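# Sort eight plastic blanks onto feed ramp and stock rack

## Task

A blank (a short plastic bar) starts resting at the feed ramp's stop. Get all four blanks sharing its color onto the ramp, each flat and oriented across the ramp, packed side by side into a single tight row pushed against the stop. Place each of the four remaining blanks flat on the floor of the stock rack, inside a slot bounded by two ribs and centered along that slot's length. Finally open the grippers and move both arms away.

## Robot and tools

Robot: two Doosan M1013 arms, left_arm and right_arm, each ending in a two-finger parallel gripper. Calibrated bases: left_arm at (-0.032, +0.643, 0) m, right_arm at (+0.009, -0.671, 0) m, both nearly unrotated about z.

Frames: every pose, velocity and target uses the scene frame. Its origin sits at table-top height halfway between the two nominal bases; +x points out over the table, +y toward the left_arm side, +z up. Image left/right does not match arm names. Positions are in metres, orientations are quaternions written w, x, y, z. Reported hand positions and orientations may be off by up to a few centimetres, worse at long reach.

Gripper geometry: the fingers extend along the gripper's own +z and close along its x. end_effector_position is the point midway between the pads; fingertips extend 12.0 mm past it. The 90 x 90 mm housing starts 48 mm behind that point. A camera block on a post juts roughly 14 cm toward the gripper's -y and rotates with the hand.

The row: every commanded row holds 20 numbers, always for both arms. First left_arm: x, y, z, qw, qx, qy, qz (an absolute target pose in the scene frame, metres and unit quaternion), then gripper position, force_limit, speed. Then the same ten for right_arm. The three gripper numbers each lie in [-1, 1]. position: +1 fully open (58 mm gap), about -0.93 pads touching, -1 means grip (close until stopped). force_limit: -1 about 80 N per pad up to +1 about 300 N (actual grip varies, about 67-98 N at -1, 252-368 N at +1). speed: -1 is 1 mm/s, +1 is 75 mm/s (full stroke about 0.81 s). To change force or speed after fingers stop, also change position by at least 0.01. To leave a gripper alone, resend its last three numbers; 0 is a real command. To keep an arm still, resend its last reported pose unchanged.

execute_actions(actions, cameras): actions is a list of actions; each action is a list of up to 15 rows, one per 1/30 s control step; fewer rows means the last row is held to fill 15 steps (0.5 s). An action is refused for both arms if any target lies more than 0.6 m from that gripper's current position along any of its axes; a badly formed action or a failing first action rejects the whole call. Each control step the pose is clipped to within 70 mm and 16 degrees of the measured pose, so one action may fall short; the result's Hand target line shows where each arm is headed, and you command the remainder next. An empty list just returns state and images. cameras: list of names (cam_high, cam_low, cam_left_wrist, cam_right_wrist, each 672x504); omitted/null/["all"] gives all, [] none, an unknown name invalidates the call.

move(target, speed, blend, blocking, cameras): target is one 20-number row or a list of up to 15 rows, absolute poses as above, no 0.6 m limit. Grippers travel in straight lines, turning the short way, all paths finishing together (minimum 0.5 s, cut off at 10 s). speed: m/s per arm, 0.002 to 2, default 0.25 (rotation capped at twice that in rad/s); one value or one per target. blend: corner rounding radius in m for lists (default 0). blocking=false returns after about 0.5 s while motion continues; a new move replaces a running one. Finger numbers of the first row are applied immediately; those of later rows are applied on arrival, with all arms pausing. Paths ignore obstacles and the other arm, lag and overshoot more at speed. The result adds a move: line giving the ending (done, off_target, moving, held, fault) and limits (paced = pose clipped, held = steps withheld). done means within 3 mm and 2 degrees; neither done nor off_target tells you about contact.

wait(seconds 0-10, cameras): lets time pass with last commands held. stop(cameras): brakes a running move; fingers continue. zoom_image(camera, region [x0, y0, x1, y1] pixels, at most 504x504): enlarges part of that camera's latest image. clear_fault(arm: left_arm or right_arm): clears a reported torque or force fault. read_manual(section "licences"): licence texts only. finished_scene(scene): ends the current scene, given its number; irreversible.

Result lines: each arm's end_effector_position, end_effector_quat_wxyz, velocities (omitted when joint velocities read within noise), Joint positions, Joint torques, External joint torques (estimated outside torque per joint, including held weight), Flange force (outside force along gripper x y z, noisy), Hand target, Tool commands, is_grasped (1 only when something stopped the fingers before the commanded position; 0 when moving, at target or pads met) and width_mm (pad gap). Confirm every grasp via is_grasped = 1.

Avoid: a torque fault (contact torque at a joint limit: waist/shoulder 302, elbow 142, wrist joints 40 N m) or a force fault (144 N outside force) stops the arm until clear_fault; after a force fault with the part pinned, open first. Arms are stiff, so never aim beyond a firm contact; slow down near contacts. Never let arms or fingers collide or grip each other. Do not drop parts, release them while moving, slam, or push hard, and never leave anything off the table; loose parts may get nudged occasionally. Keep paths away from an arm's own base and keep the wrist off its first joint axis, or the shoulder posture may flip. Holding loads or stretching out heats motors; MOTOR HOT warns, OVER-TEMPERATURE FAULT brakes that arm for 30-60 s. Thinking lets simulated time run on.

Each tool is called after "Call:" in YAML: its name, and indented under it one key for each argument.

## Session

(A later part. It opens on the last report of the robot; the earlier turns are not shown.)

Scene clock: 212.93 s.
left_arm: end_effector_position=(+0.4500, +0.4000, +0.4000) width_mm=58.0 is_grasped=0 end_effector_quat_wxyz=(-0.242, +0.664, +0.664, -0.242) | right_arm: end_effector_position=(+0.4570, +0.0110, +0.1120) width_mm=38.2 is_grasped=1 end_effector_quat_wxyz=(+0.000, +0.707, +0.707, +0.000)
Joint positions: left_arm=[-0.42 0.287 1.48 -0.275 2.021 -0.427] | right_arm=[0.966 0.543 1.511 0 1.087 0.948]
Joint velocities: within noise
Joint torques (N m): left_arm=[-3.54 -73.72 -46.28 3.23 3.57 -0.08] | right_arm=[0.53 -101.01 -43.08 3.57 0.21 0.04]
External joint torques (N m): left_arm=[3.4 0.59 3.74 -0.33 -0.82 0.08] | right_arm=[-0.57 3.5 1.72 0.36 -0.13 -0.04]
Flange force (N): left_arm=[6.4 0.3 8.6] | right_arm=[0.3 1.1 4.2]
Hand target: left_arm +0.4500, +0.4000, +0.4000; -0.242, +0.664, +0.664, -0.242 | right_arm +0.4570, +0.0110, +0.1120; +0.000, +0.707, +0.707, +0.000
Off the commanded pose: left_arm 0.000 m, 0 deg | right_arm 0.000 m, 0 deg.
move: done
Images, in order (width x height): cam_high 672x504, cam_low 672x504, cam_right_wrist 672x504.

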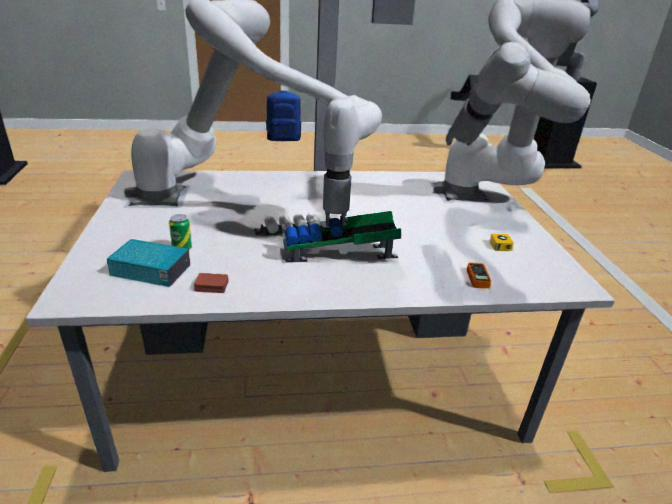

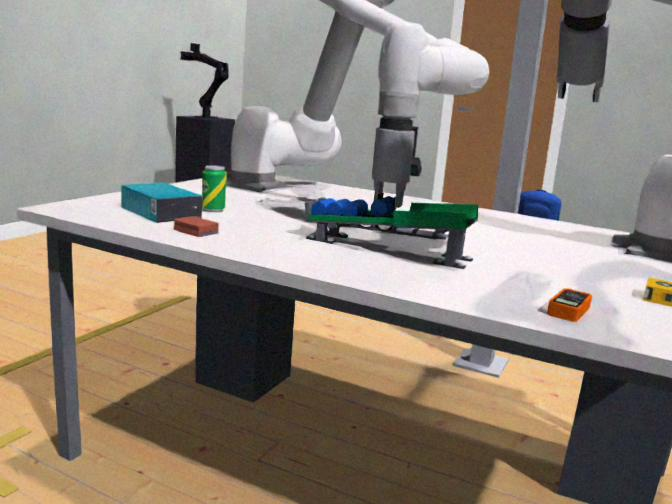

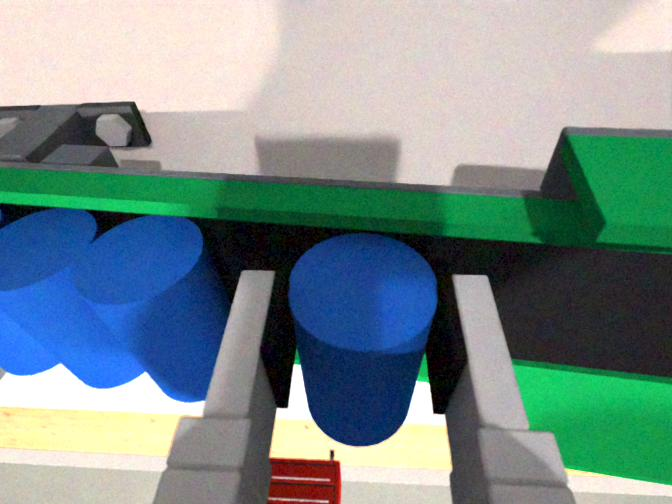

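Call:
move:
  target:
    - [0.45,0.40,0.40,-0.242,0.664,0.664,-0.242,1,1,1,0.462,0.011,0.112,0,0.7071,0.7071,0,-1,-1,-0.5]
    - [0.45,0.40,0.40,-0.242,0.664,0.664,-0.242,1,1,1,0.462,0.011,0.1065,0,0.7071,0.7071,0,-1,-1,-0.5]
  speed: [0.05,0.03]
  cameras: ["cam_low","cam_right_wrist"]

Call:
zoom_image:
  camera: "cam_low"
  region: [290, 160, 410, 250]

Scene clock: 216.23 s.
left_arm: end_effector_position=(+0.4500, +0.4000, +0.4000) width_mm=58.0 is_grasped=0 end_effector_quat_wxyz=(-0.242, +0.664, +0.664, -0.242) | right_arm: end_effector_position=(+0.4620, +0.0110, +0.1065) width_mm=38.2 is_grasped=1 end_effector_quat_wxyz=(+0.000, +0.707, +0.707, +0.000)
Joint positions: left_arm=[-0.42 0.287 1.48 -0.275 2.021 -0.427] | right_arm=[0.961 0.551 1.509 0 1.081 0.943]
Joint velocities: within noise
Joint torques (N m): left_arm=[-4.01 -74.51 -46.68 3.36 3.54 -0.05] | right_arm=[0.46 -101.87 -42.73 3.54 0.22 0.06]
External joint torques (N m): left_arm=[3.53 1.35 3.93 -0.46 -0.8 0.05] | right_arm=[-0.49 3.86 1.54 0.37 -0.14 -0.06]
Flange force (N): left_arm=[6.1 1.2 8.4] | right_arm=[1.0 1.5 4.3]
Hand target: left_arm +0.4500, +0.4000, +0.4000; -0.242, +0.664, +0.664, -0.242 | right_arm +0.4620, +0.0110, +0.1065; +0.000, +0.707, +0.707, +0.000
Off the commanded pose: left_arm 0.000 m, 0 deg | right_arm 0.000 m, 0 deg.
move: done
Images, in order (width x height): cam_low 672x504, cam_right_wrist 672x504.

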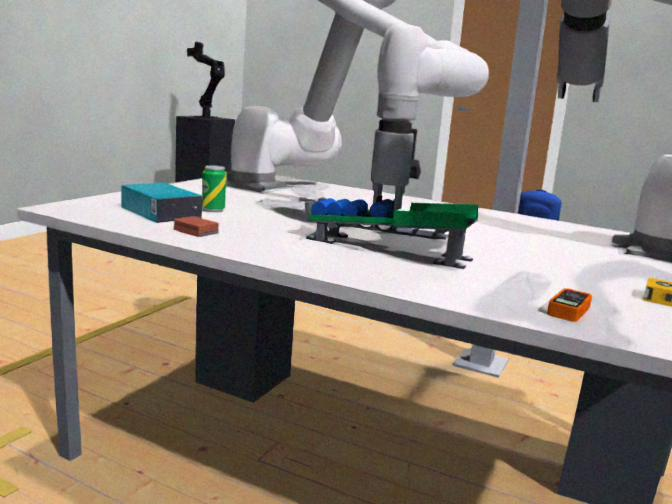

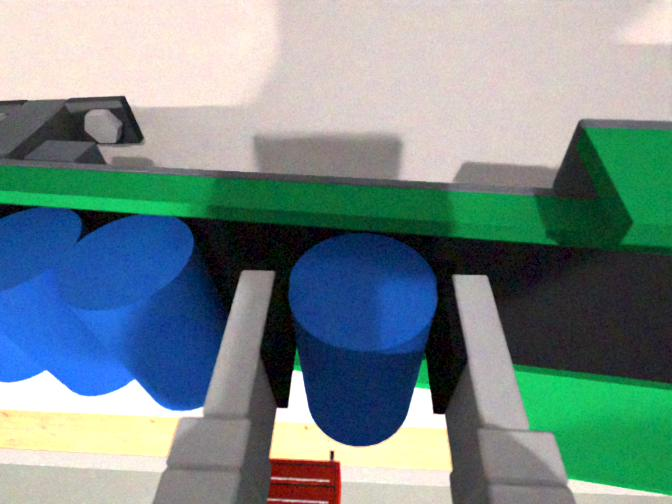

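Scaled by 4.200 from the camera's 672x504 image, which has a finer 960x720 frame.

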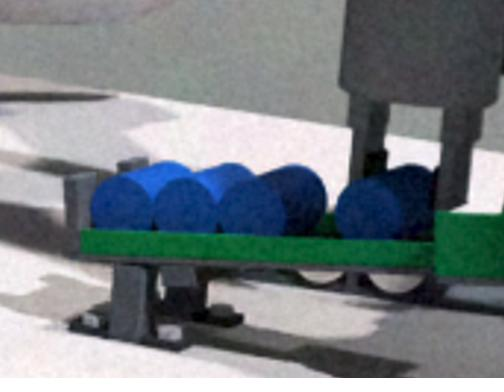

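Call:
move:
  target: [0.45,0.40,0.40,-0.242,0.664,0.664,-0.242,1,1,1,0.464,0.011,0.1035,0,0.7071,0.7071,0,-1,-1,-0.5]
  speed: 0.02
  cameras: ["cam_low","cam_right_wrist"]

Call:
zoom_image:
  camera: "cam_low"
  region: [290, 160, 410, 250]

Scene clock: 217.73 s.
left_arm: end_effector_position=(+0.4500, +0.4000, +0.4000) width_mm=58.0 is_grasped=0 end_effector_quat_wxyz=(-0.242, +0.664, +0.664, -0.242) | right_arm: end_effector_position=(+0.4640, +0.0110, +0.1037) width_mm=38.2 is_grasped=1 end_effector_quat_wxyz=(+0.000, +0.707, +0.707, +0.000)
Joint positions: left_arm=[-0.42 0.287 1.48 -0.275 2.021 -0.427] | right_arm=[0.959 0.555 1.509 0 1.078 0.941]
Joint velocities: within noise
Joint torques (N m): left_arm=[-3.42 -74.26 -46.5 3.45 3.57 -0.11] | right_arm=[-2.94 -64.24 -28.18 2.47 -5 -0.14]
External joint torques (N m): left_arm=[3.47 0.98 3.93 -0.53 -0.83 0.11] | right_arm=[3.02 -34.28 -12.9 1.44 5.09 0.14]
Flange force (N): left_arm=[6.2 0.7 8.7] | right_arm=[-8.9 -10.6 -43.7]
Hand target: left_arm +0.4500, +0.4000, +0.4000; -0.242, +0.664, +0.664, -0.242 | right_arm +0.4640, +0.0110, +0.1035; +0.000, +0.707, +0.707, +0.000
Off the commanded pose: left_arm 0.000 m, 0 deg | right_arm 0.000 m, 0 deg.
move: done
Images, in order (width x height): cam_low 672x504, cam_right_wrist 672x504.

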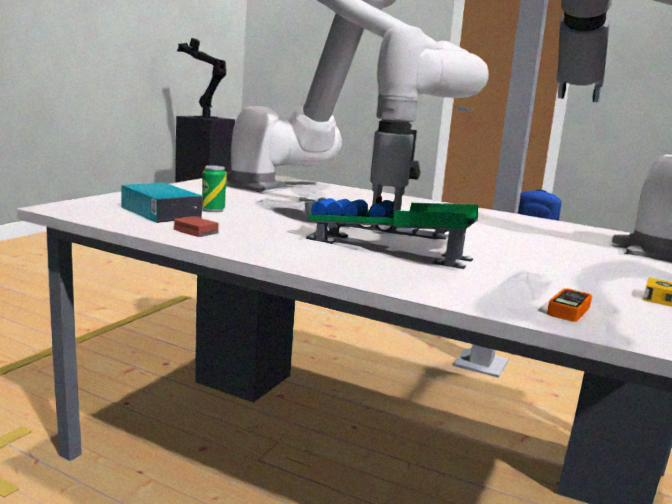

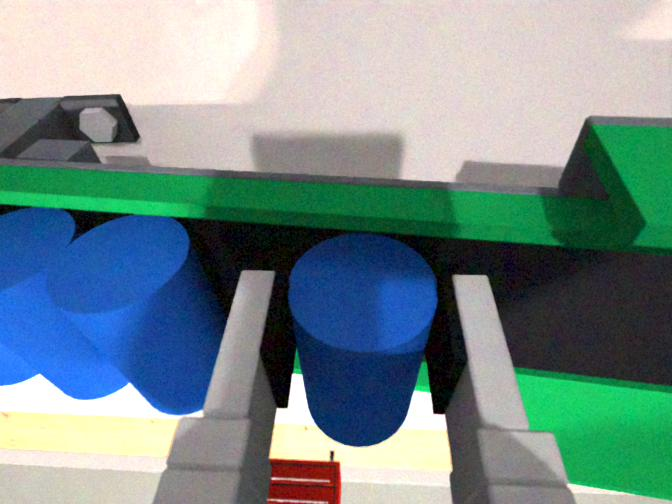

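Scaled by 4.200 from the camera's 672x504 image, which has a finer 960x720 frame.

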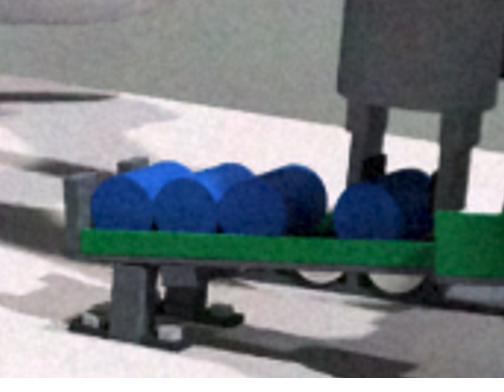

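Call:
move:
  target: [0.45,0.40,0.40,-0.242,0.664,0.664,-0.242,1,1,1,0.463,0.011,0.1046,0,0.7071,0.7071,0,-1,-1,-0.5]
  speed: 0.02
  cameras: []

Call:
move:
  target:
    - [0.45,0.40,0.40,-0.242,0.664,0.664,-0.242,1,1,1,0.463,0.011,0.1046,0,0.7071,0.7071,0,0.5,-1,-0.8]
    - [0.45,0.40,0.40,-0.242,0.664,0.664,-0.242,1,1,1,0.463,0.0,0.1046,0,0.7071,0.7071,0,0.5,-1,-0.8]
  speed: [0.03,0.03]
  cameras: ["cam_low","cam_right_wrist"]

Call:
zoom_image:
  camera: "cam_low"
  region: [290, 160, 410, 250]

Scene clock: 221.00 s.
left_arm: end_effector_position=(+0.4500, +0.4000, +0.4000) width_mm=58.0 is_grasped=0 end_effector_quat_wxyz=(-0.242, +0.664, +0.664, -0.242) | right_arm: end_effector_position=(+0.4630, +0.0109, +0.1044) width_mm=38.2 is_grasped=1 end_effector_quat_wxyz=(+0.000, +0.707, +0.707, +0.000)
Joint positions: left_arm=[-0.42 0.287 1.48 -0.275 2.021 -0.427] | right_arm=[0.96 0.554 1.509 0 1.079 0.942]
Joint velocities: within noise
Joint torques (N m): left_arm=[-3.8 -74.23 -46.54 3.4 3.46 -0.1] | right_arm=[2.63 -95.98 -39.08 4.1 0.4 0.05]
External joint torques (N m): left_arm=[3.6 1.37 4.08 -0.51 -0.73 0.1] | right_arm=[-2.65 -2.44 -2 -0.2 -0.31 -0.05]
Flange force (N): left_arm=[6.3 1.1 8.6] | right_arm=[-1.1 3.2 -2.9]
Hand target: left_arm +0.4500, +0.4000, +0.4000; -0.242, +0.664, +0.664, -0.242 | right_arm +0.4630, +0.0110, +0.1046; +0.000, +0.707, +0.707, +0.000
Off the commanded pose: left_arm 0.000 m, 0 deg | right_arm 0.000 m, 0 deg.
move: done
No camera images: "cameras" was empty.

Scene clock: 222.53 s.
left_arm: end_effector_position=(+0.4500, +0.4000, +0.4000) width_mm=58.0 is_grasped=0 end_effector_quat_wxyz=(-0.242, +0.664, +0.664, -0.242) | right_arm: end_effector_position=(+0.4630, +0.0000, +0.1046) width_mm=43.0 is_grasped=0 end_effector_quat_wxyz=(+0.000, +0.707, +0.707, +0.000)
Joint positions: left_arm=[-0.42 0.287 1.48 -0.275 2.021 -0.427] | right_arm=[0.952 0.541 1.531 0 1.07 0.934]
Joint velocities: within noise
Joint torques (N m): left_arm=[-4.03 -74.11 -46.41 3.42 3.54 -0.14] | right_arm=[0.72 -100.37 -42.07 3.5 0.19 0.06]
External joint torques (N m): left_arm=[4.15 0.97 3.9 -0.5 -0.8 0.14] | right_arm=[-0.73 3.21 0.98 0.4 -0.12 -0.06]
Flange force (N): left_arm=[7.2 1.0 8.4] | right_arm=[1.2 2.0 3.4]
Hand target: left_arm +0.4500, +0.4000, +0.4000; -0.242, +0.664, +0.664, -0.242 | right_arm +0.4630, +0.0000, +0.1046; +0.000, +0.707, +0.707, +0.000
Off the commanded pose: left_arm 0.000 m, 0 deg | right_arm 0.000 m, 0 deg.
move: done
Images, in order (width x height): cam_low 672x504, cam_right_wrist 672x504.

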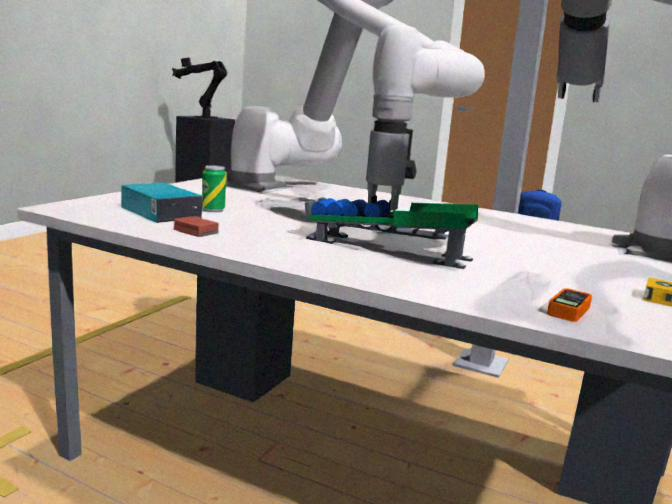

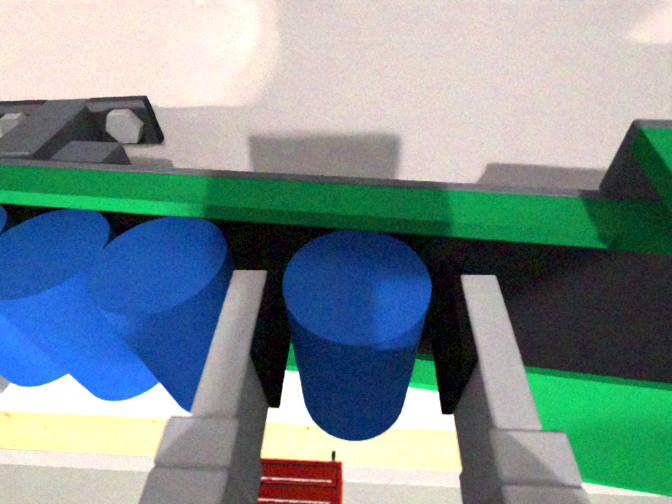

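Scaled by 4.200 from the camera's 672x504 image, which has a finer 960x720 frame.

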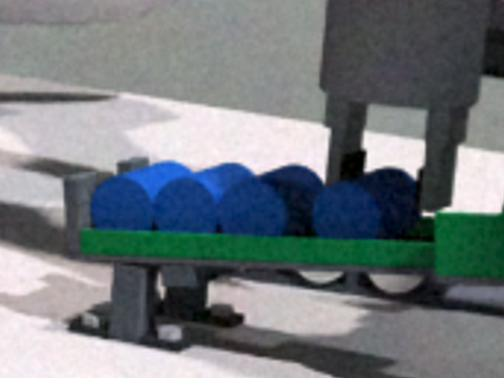

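Call:
move:
  target:
    - [0.45,0.40,0.40,-0.242,0.664,0.664,-0.242,1,1,1,0.463,0.0,0.17,0,0.7071,0.7071,0,0.5,-1,-0.8]
    - [0.45,0.40,0.40,-0.242,0.664,0.664,-0.242,1,1,1,0.46,-0.09,0.32,-0.242,0.664,0.664,-0.242,0.5,-1,-0.8]
  speed: [0.05,0.25]
  cameras: ["cam_low","cam_right_wrist"]

Call:
zoom_image:
  camera: "cam_low"
  region: [290, 160, 410, 250]

Call:
zoom_image:
  camera: "cam_right_wrist"
  region: [168, 30, 672, 408]

Scene clock: 226.73 s.
left_arm: end_effector_position=(+0.4500, +0.4000, +0.4000) width_mm=58.0 is_grasped=0 end_effector_quat_wxyz=(-0.242, +0.664, +0.664, -0.242) | right_arm: end_effector_position=(+0.4600, -0.0900, +0.3200) width_mm=43.0 is_grasped=0 end_effector_quat_wxyz=(-0.242, +0.664, +0.664, -0.242)
Joint positions: left_arm=[-0.42 0.287 1.48 -0.275 2.021 -0.427] | right_arm=[0.707 0.554 1.235 0.447 1.895 0.714]
Joint velocities: within noise
Joint torques (N m): left_arm=[-3.41 -74.48 -46.41 3.34 3.52 -0.1] | right_arm=[1.01 -104.81 -44.94 5.35 2.42 0.08]
External joint torques (N m): left_arm=[3.05 1.23 3.73 -0.45 -0.78 0.1] | right_arm=[-1.04 4.3 1.41 0.31 -0.14 -0.08]
Flange force (N): left_arm=[5.5 1.0 8.2] | right_arm=[1.4 4.7 0.7]
Hand target: left_arm +0.4500, +0.4000, +0.4000; -0.242, +0.664, +0.664, -0.242 | right_arm +0.4600, -0.0900, +0.3200; -0.242, +0.664, +0.664, -0.242
Off the commanded pose: left_arm 0.000 m, 0 deg | right_arm 0.000 m, 0 deg.
move: done
Images, in order (width x height): cam_low 672x504, cam_right_wrist 672x504.

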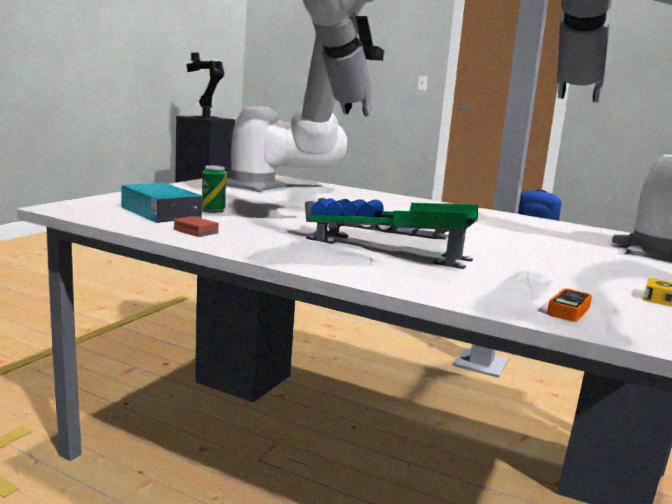

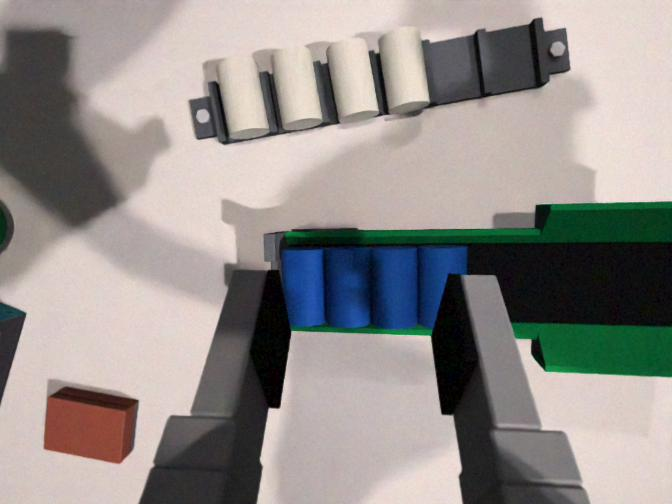

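Scaled by 4.200 from the camera's 672x504 image, which has a finer 960x720 frame.

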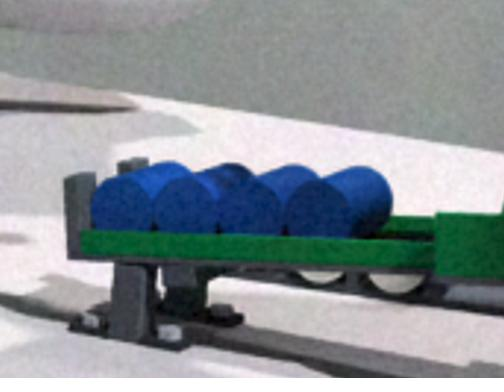

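Scaled by 1.000.

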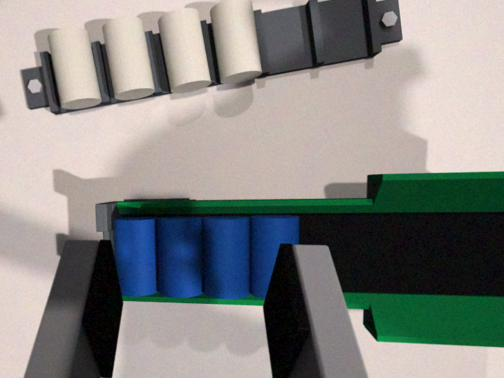

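Call:
move:
  target: [0.45,0.40,0.40,-0.242,0.664,0.664,-0.242,1,1,1,0.505,0.04,0.27,-0.242,0.664,0.664,-0.242,-1,-1,0]
  cameras: ["cam_right_wrist"]

Call:
zoom_image:
  camera: "cam_right_wrist"
  region: [80, 120, 360, 330]

Scene clock: 230.53 s.
left_arm: end_effector_position=(+0.4500, +0.4000, +0.4000) width_mm=58.0 is_grasped=0 end_effector_quat_wxyz=(-0.242, +0.664, +0.664, -0.242) | right_arm: end_effector_position=(+0.5050, +0.0400, +0.2700) width_mm=0.0 is_grasped=0 end_effector_quat_wxyz=(-0.242, +0.664, +0.664, -0.242)
Joint positions: left_arm=[-0.42 0.287 1.48 -0.275 2.021 -0.427] | right_arm=[0.78 0.792 0.922 0.494 1.93 0.818]
Joint velocities: within noise
Joint torques (N m): left_arm=[-3.09 -74.52 -46.43 3.43 3.5 -0.13] | right_arm=[0.92 -125.12 -45.58 5.39 2.16 0.08]
External joint torques (N m): left_arm=[2.86 1.39 3.8 -0.53 -0.76 0.13] | right_arm=[-0.94 3.89 1.4 0.41 -0.1 -0.08]
Flange force (N): left_arm=[5.2 1.1 8.2] | right_arm=[1.3 3.8 0.8]
Hand target: left_arm +0.4500, +0.4000, +0.4000; -0.242, +0.664, +0.664, -0.242 | right_arm +0.5050, +0.0400, +0.2700; -0.242, +0.664, +0.664, -0.242
Off the commanded pose: left_arm 0.000 m, 0 deg | right_arm 0.000 m, 0 deg.
move: done
Images, in order (width x height): cam_right_wrist 672x504.

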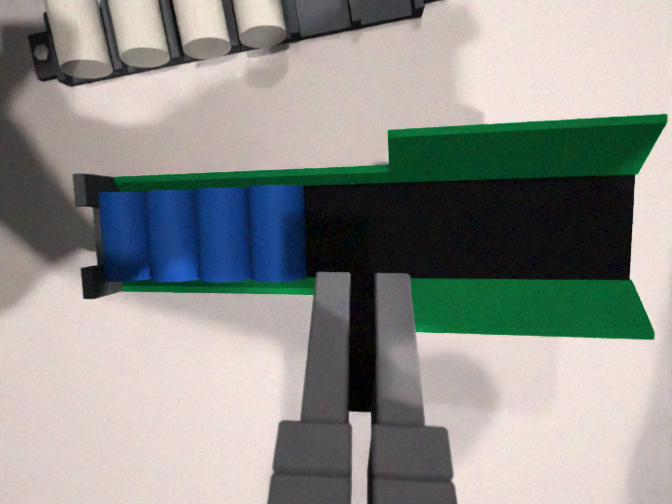

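Scaled by 1.800 from the camera's 672x504 image, which has a finer 960x720 frame.

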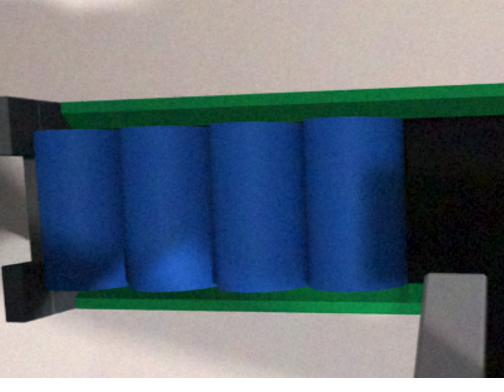

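Call:
finished_scene:
  scene: 1

The scene is finished: the task was done.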